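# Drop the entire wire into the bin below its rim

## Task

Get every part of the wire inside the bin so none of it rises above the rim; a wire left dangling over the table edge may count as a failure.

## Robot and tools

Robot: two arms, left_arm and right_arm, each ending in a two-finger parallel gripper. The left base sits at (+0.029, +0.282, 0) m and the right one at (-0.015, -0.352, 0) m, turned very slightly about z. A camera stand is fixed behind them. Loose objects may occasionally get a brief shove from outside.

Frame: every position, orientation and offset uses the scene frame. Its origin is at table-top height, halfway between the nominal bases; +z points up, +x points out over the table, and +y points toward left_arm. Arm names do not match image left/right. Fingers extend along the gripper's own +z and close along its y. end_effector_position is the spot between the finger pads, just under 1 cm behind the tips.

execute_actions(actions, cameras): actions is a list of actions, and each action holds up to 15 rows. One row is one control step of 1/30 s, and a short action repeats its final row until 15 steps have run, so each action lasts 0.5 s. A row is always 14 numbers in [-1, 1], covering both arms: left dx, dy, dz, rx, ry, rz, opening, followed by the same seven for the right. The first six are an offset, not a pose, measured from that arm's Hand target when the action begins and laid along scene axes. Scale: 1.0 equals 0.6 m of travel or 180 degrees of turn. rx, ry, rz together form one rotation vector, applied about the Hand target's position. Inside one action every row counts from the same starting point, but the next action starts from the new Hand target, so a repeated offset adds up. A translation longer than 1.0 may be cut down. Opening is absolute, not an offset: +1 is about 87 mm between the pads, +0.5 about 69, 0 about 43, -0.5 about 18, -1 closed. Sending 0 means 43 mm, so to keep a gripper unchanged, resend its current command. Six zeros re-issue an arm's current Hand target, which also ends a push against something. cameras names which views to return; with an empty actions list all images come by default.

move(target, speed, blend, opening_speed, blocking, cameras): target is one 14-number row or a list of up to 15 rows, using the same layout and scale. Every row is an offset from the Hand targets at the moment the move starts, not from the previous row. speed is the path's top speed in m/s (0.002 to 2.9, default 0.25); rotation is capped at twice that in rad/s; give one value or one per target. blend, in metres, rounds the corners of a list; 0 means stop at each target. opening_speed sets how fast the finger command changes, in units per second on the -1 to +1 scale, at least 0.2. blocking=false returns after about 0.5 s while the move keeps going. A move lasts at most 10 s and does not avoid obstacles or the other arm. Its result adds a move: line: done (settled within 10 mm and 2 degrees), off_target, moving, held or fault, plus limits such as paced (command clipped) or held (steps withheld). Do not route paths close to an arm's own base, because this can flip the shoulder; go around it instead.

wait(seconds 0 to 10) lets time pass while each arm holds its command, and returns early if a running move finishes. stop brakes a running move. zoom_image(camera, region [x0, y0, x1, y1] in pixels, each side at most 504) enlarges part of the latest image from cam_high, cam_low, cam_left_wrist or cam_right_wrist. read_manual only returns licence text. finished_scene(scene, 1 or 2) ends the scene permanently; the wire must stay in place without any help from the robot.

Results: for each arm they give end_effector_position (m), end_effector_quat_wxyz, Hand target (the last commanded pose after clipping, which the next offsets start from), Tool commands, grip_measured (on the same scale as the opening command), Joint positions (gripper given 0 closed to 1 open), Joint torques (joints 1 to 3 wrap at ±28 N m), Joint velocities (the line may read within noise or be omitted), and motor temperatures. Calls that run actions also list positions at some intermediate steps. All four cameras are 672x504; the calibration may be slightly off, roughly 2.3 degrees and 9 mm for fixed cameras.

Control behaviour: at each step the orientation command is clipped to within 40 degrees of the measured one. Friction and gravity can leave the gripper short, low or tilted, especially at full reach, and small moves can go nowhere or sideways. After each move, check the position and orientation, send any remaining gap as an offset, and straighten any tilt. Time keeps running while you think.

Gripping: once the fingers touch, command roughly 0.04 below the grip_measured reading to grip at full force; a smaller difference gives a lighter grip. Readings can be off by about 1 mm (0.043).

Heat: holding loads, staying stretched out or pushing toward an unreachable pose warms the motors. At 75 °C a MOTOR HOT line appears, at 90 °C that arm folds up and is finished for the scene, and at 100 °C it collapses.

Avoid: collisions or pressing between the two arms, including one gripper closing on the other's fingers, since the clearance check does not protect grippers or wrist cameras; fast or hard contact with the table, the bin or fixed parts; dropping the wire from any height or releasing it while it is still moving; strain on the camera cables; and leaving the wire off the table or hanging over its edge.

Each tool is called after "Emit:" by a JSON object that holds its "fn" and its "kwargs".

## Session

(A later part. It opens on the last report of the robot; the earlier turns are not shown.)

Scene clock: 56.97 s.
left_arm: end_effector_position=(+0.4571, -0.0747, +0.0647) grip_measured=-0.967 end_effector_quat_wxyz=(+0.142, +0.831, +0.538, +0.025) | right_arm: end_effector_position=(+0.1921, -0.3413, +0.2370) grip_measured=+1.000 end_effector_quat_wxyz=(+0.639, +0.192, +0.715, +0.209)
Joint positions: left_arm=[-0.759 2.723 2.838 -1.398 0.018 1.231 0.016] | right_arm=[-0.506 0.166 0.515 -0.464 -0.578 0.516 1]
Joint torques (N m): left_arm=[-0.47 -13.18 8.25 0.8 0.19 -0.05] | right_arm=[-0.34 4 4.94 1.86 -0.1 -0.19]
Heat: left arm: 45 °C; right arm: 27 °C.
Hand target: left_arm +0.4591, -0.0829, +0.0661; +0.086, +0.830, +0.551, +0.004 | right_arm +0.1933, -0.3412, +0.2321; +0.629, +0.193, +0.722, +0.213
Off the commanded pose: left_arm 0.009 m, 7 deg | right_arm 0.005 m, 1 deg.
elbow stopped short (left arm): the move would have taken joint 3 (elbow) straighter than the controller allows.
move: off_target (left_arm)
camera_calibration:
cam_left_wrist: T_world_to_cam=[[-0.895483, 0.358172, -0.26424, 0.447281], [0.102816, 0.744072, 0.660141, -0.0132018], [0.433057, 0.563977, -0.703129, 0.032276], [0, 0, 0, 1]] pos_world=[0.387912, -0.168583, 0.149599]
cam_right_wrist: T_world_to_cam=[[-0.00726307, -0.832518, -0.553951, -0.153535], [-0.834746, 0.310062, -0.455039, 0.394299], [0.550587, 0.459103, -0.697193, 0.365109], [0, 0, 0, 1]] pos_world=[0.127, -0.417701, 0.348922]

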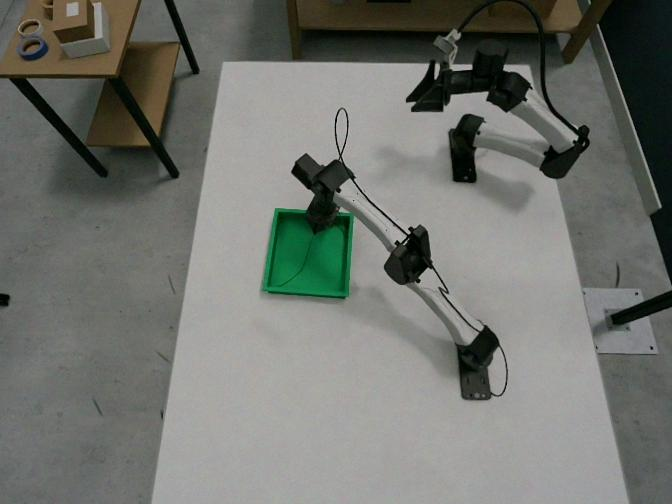

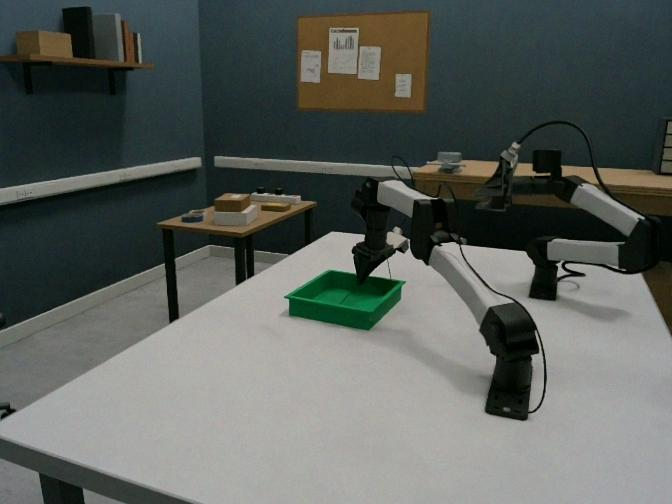

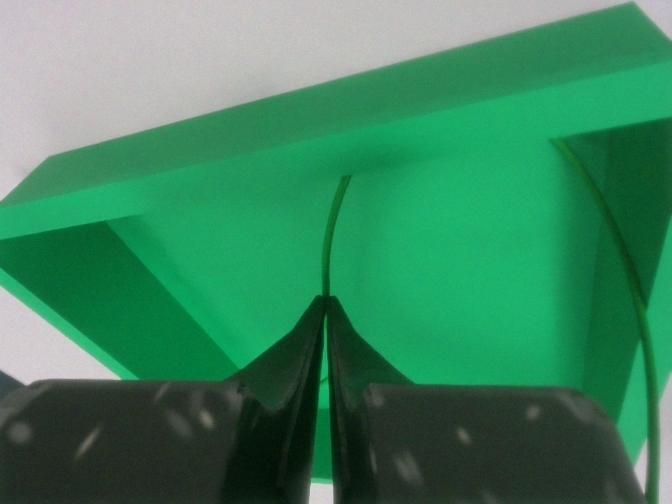

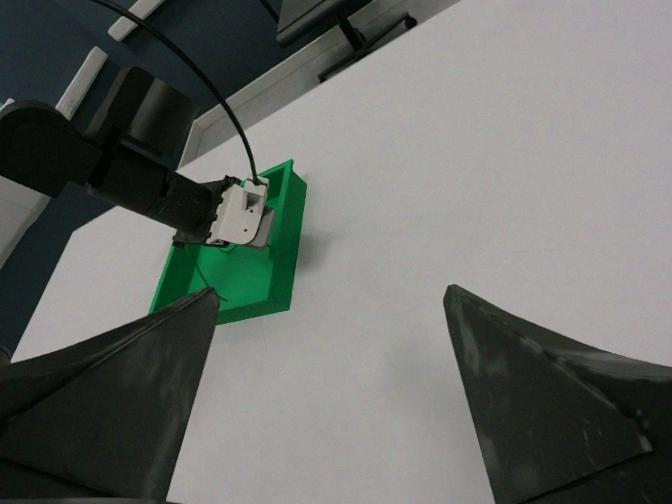

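Emit:
{"fn": "move", "kwargs": {"target": [[0.0,0.01,-0.065,0,0,0,-1,0,0,0,0,0,0,1]], "speed": 0.06, "cameras": ["all"]}}

Emit:
{"fn": "zoom_image", "kwargs": {"camera": "cam_low", "region": [270, 180, 470, 340]}}

Emit:
{"fn": "zoom_image", "kwargs": {"camera": "cam_high", "region": [250, 170, 450, 340]}}

Emit:
{"fn": "zoom_image", "kwargs": {"camera": "cam_right_wrist", "region": [40, 80, 360, 320]}}

Scene clock: 59.90 s.
left_arm: end_effector_position=(+0.4549, -0.0726, +0.0276) grip_measured=-0.967 end_effector_quat_wxyz=(+0.111, +0.834, +0.540, +0.018) | right_arm: end_effector_position=(+0.1921, -0.3413, +0.2370) grip_measured=+1.000 end_effector_quat_wxyz=(+0.639, +0.192, +0.715, +0.209)
Joint positions: left_arm=[-0.759 2.793 2.838 -1.391 0.018 1.23 0.016] | right_arm=[-0.506 0.166 0.515 -0.464 -0.578 0.516 1]
Joint torques (N m): left_arm=[0.2 -13.23 8.31 0.68 0.25 -0.04] | right_arm=[-0.32 4.1 4.9 1.86 -0.11 -0.2]
Heat: left arm: 45 °C; right arm: 27 °C.
Hand target: left_arm +0.4592, -0.0770, +0.0271; +0.086, +0.830, +0.550, +0.004 | right_arm +0.1933, -0.3412, +0.2321; +0.629, +0.193, +0.722, +0.213
Off the commanded pose: left_arm 0.006 m, 4 deg | right_arm 0.005 m, 1 deg.
elbow stopped short (left arm): the move would have taken joint 3 (elbow) straighter than the controller allows.
move: off_target (left_arm)
camera_calibration:
cam_left_wrist: T_world_to_cam=[[-0.90656, 0.367705, -0.207224, 0.438932], [0.133155, 0.715046, 0.686279, -0.00666276], [0.400523, 0.59456, -0.697194, 0.0227575], [0, 0, 0, 1]] pos_world=[0.38969, -0.170164, 0.111396]
cam_right_wrist: T_world_to_cam=[[-0.00726307, -0.832518, -0.553951, -0.153535], [-0.834746, 0.310062, -0.455039, 0.394299], [0.550587, 0.459103, -0.697193, 0.365109], [0, 0, 0, 1]] pos_world=[0.127, -0.417701, 0.348922]

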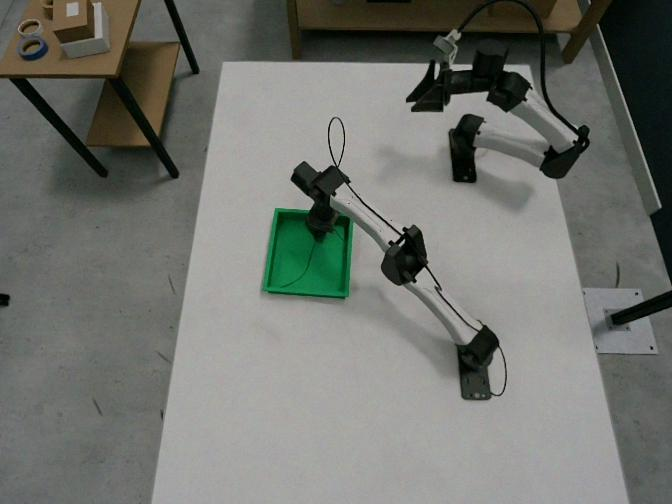

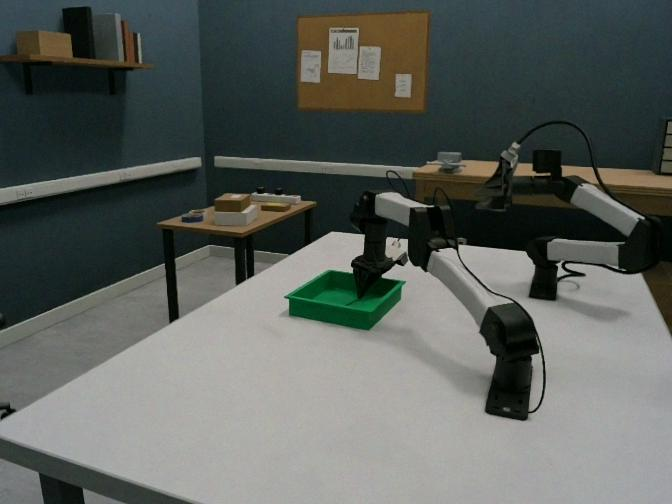

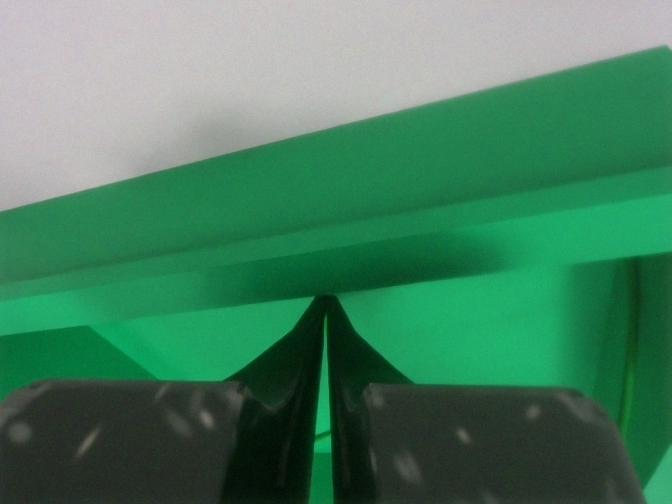

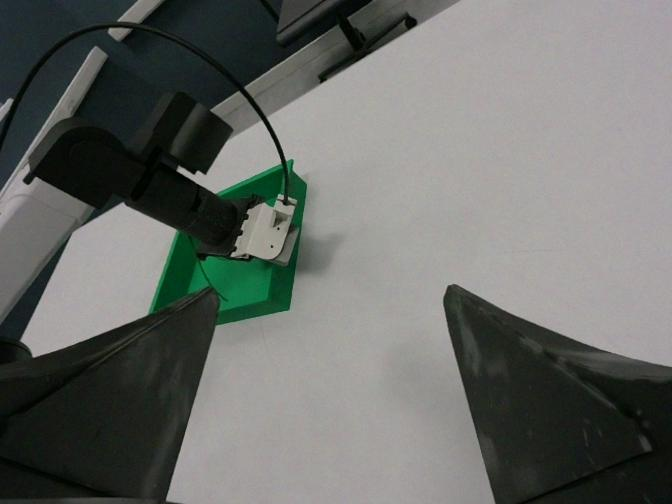

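Scaled by 2.520 from the camera's 672x504 image, which has a finer 960x720 frame.

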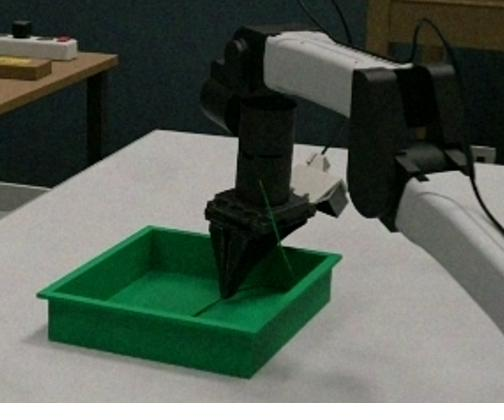

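Scaled by 2.520 from the camera's 672x504 image, which has a finer 960x720 frame.

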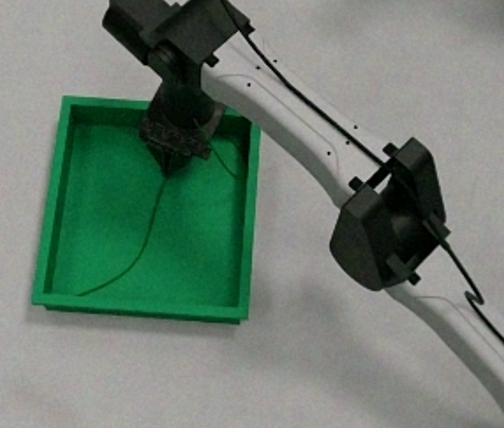

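Scaled by 1.575 from the camera's 672x504 image, which has a finer 960x720 frame.

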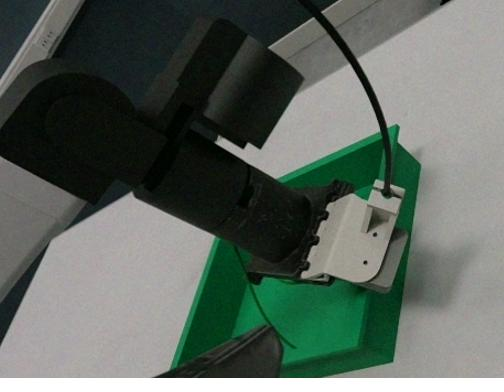

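Emit:
{"fn": "move", "kwargs": {"target": [[0,0,-0.02,0,0,0,-1,0,0,0,0,0,0,1],[0,0,-0.02,0,0,0,-0.7,0,0,0,0,0,0,1]], "speed": 0.05, "opening_speed": 0.4, "cameras": ["all"]}}

Emit:
{"fn": "zoom_image", "kwargs": {"camera": "cam_low", "region": [270, 180, 470, 340]}}

Emit:
{"fn": "zoom_image", "kwargs": {"camera": "cam_high", "region": [250, 170, 450, 340]}}

Scene clock: 62.20 s.
left_arm: end_effector_position=(+0.4574, -0.0750, +0.0230) grip_measured=-0.700 end_effector_quat_wxyz=(+0.115, +0.833, +0.541, +0.018) | right_arm: end_effector_position=(+0.1921, -0.3413, +0.2370) grip_measured=+1.000 end_effector_quat_wxyz=(+0.639, +0.192, +0.715, +0.209)
Joint positions: left_arm=[-0.759 2.805 2.842 -1.375 0.018 1.228 0.15] | right_arm=[-0.506 0.166 0.515 -0.464 -0.578 0.516 1]
Joint torques (N m): left_arm=[0.28 -12.16 7.98 0.62 0.24 -0.04] | right_arm=[-0.35 3.97 4.92 1.85 -0.11 -0.19]
Heat: left arm: 46 °C; right arm: 27 °C.
Hand target: left_arm +0.4591, -0.0769, +0.0150; +0.086, +0.830, +0.551, +0.004 | right_arm +0.1933, -0.3412, +0.2321; +0.629, +0.193, +0.722, +0.213
Off the commanded pose: left_arm 0.008 m, 4 deg | right_arm 0.005 m, 1 deg.
elbow stopped short (left arm): the move would have taken joint 3 (elbow) straighter than the controller allows.
move: off_target (left_arm); target 2's new opening was sent with left_arm's hand 0.010 m and 3 deg from that target
camera_calibration:
cam_left_wrist: T_world_to_cam=[[-0.906194, 0.364531, -0.214314, 0.440942], [0.127883, 0.719331, 0.682794, 0.000741276], [0.403062, 0.591337, -0.698471, 0.0185966], [0, 0, 0, 1]] pos_world=[0.391989, -0.172267, 0.106983]
cam_right_wrist: T_world_to_cam=[[-0.00726307, -0.832518, -0.553951, -0.153535], [-0.834746, 0.310062, -0.455039, 0.394299], [0.550587, 0.459103, -0.697193, 0.365109], [0, 0, 0, 1]] pos_world=[0.127, -0.417701, 0.348922]

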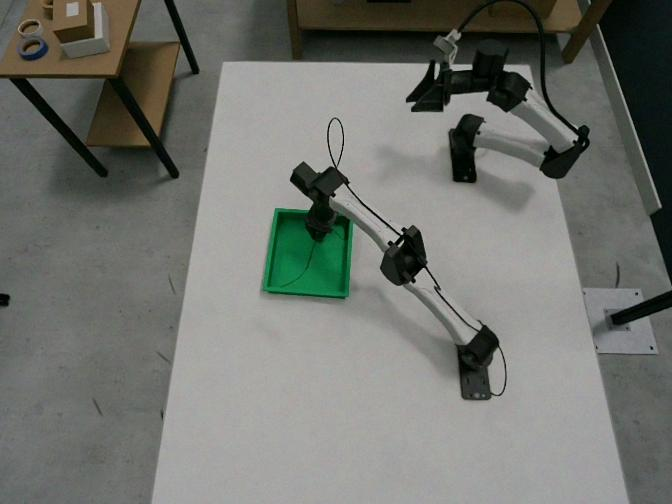

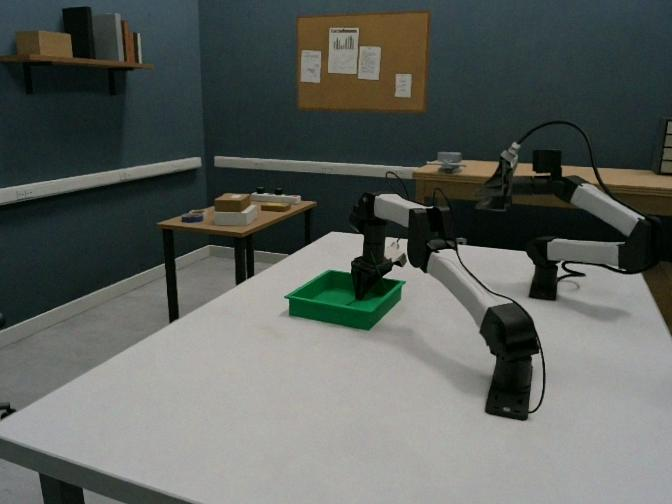

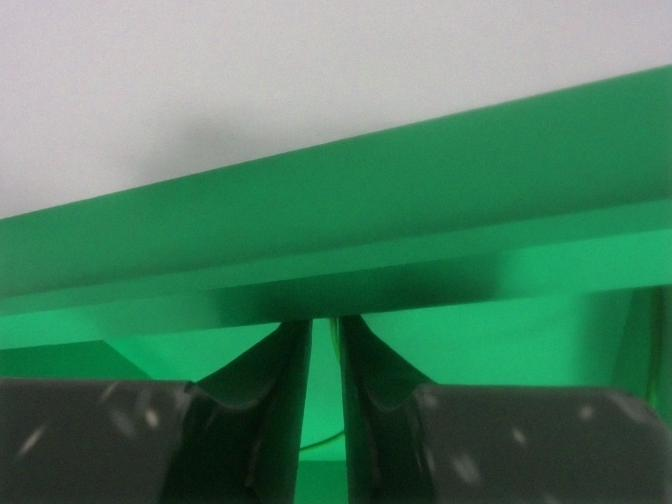

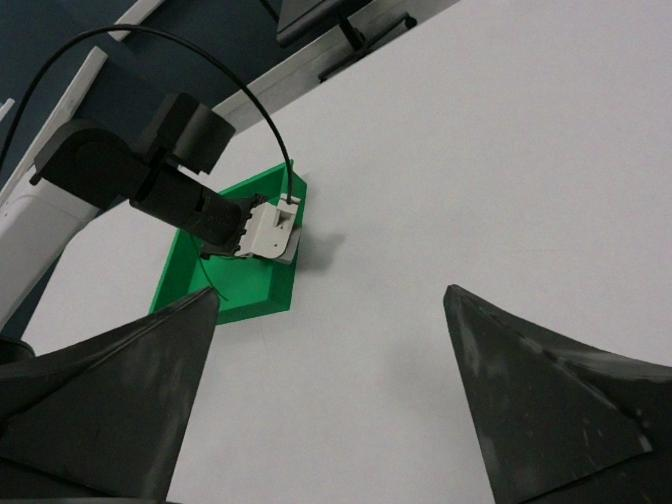

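Scaled by 2.520 from the camera's 672x504 image, which has a finer 960x720 frame.

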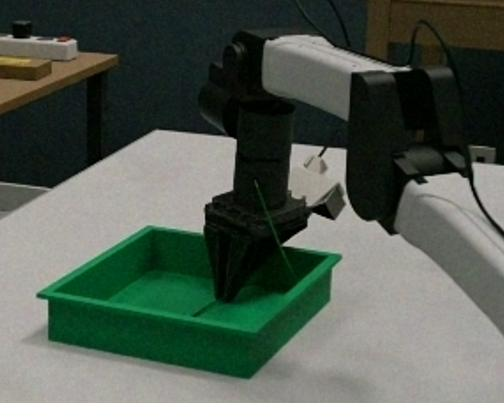

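Scaled by 2.520 from the camera's 672x504 image, which has a finer 960x720 frame.

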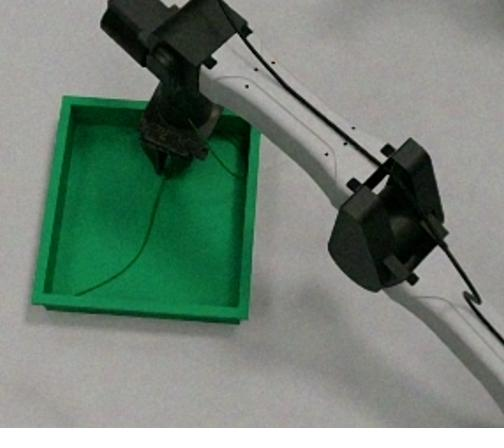

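Emit:
{"fn": "move", "kwargs": {"target": [[0.0,0,0.25,0,0,0,-0.7,0,0,0,0,0,0,1]], "speed": 0.1, "cameras": ["all"]}}

Emit:
{"fn": "zoom_image", "kwargs": {"camera": "cam_low", "region": [270, 180, 470, 340]}}

Emit:
{"fn": "zoom_image", "kwargs": {"camera": "cam_high", "region": [250, 170, 450, 340]}}

Emit:
{"fn": "zoom_image", "kwargs": {"camera": "cam_right_wrist", "region": [40, 80, 360, 320]}}

Scene clock: 65.90 s.
left_arm: end_effector_position=(+0.4600, -0.0772, +0.1244) grip_measured=-0.700 end_effector_quat_wxyz=(+0.197, +0.826, +0.527, +0.039) | right_arm: end_effector_position=(+0.1921, -0.3413, +0.2370) grip_measured=+1.000 end_effector_quat_wxyz=(+0.639, +0.192, +0.715, +0.209)
Joint positions: left_arm=[-0.759 2.615 2.842 -1.394 0.018 1.241 0.15] | right_arm=[-0.506 0.166 0.515 -0.464 -0.578 0.516 1]
Joint torques (N m): left_arm=[0.02 -19.81 7.98 0.74 0.14 0.13] | right_arm=[-0.29 4.01 4.9 1.87 -0.11 -0.18]
Motor temperatures (°C): left_arm=[19 48 30 23 20 18 21] | right_arm=[21 26 27 26 20 20 20]
Heat: left arm: 48 °C; right arm: 27 °C.
Hand target: left_arm +0.4591, -0.0769, +0.1650; +0.086, +0.830, +0.550, +0.004 | right_arm +0.1933, -0.3412, +0.2321; +0.629, +0.193, +0.722, +0.213
Off the commanded pose: left_arm 0.041 m, 14 deg | right_arm 0.005 m, 1 deg.
elbow stopped short (left arm): the move would have taken joint 3 (elbow) straighter than the controller allows.
move: off_target (left_arm)
camera_calibration:
cam_left_wrist: T_world_to_cam=[[-0.864637, 0.342633, -0.36743, 0.464023], [0.055662, 0.792185, 0.607737, -0.0190369], [0.499303, 0.505021, -0.704024, 0.0394361], [0, 0, 0, 1]] pos_world=[0.382581, -0.163825, 0.20983]
cam_right_wrist: T_world_to_cam=[[-0.00726307, -0.832518, -0.553951, -0.153535], [-0.834746, 0.310062, -0.455039, 0.394299], [0.550587, 0.459103, -0.697193, 0.365109], [0, 0, 0, 1]] pos_world=[0.127, -0.417701, 0.348922]

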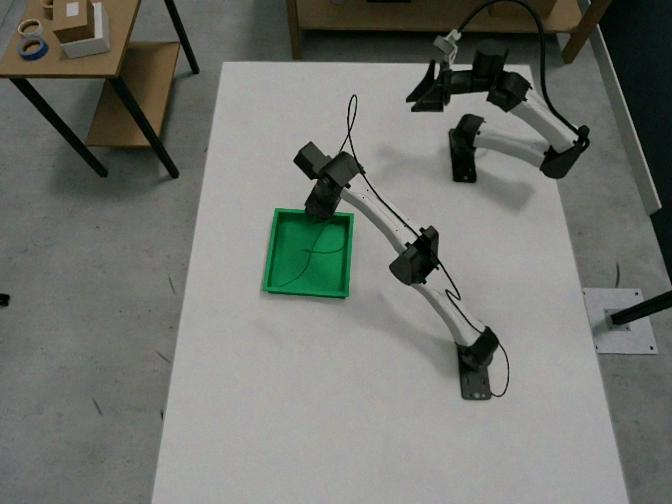

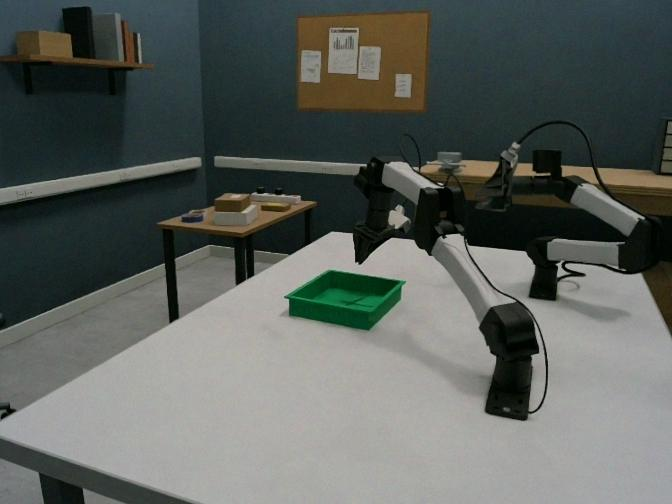

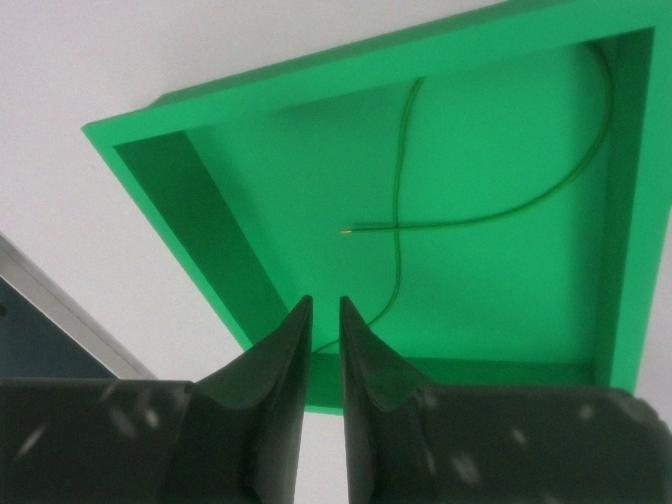

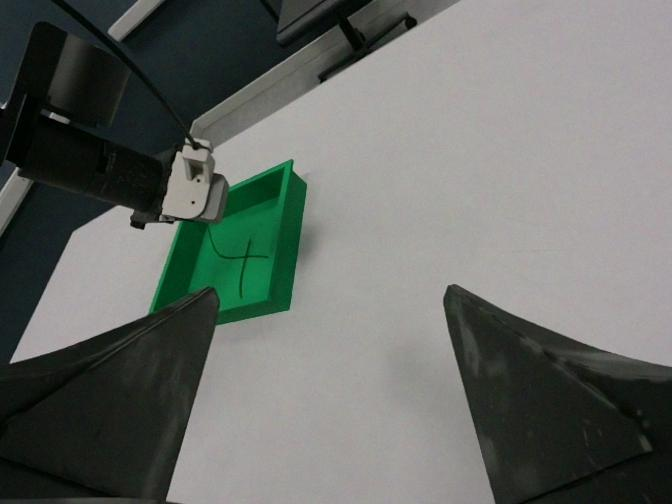

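Scaled by 2.520 from the camera's 672x504 image, which has a finer 960x720 frame.

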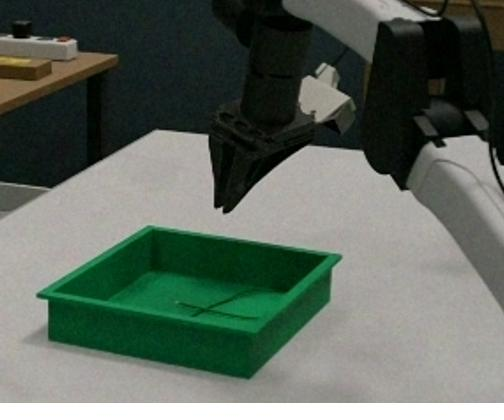

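Scaled by 2.520 from the camera's 672x504 image, which has a finer 960x720 frame.

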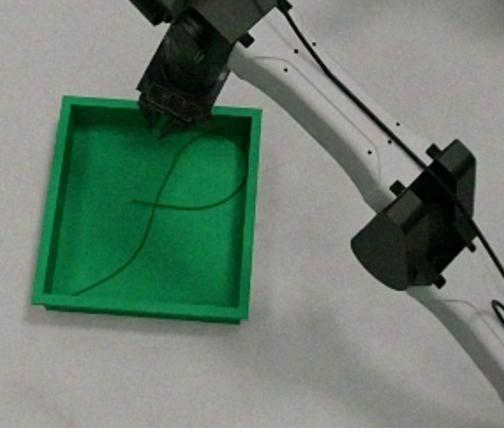

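Scaled by 1.575 from the camera's 672x504 image, which has a finer 960x720 frame.

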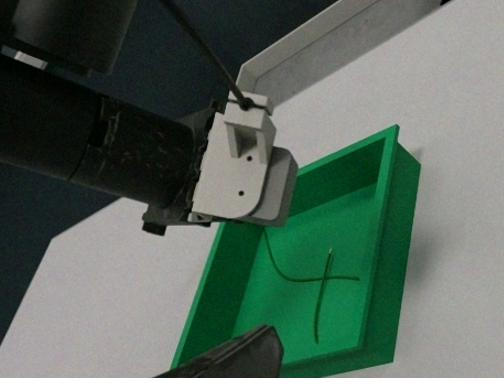

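Perfect: it lies fully in the bin.

Emit:
{"fn": "finished_scene", "kwargs": {"scene": 2}}

The scene is finished: the task was done.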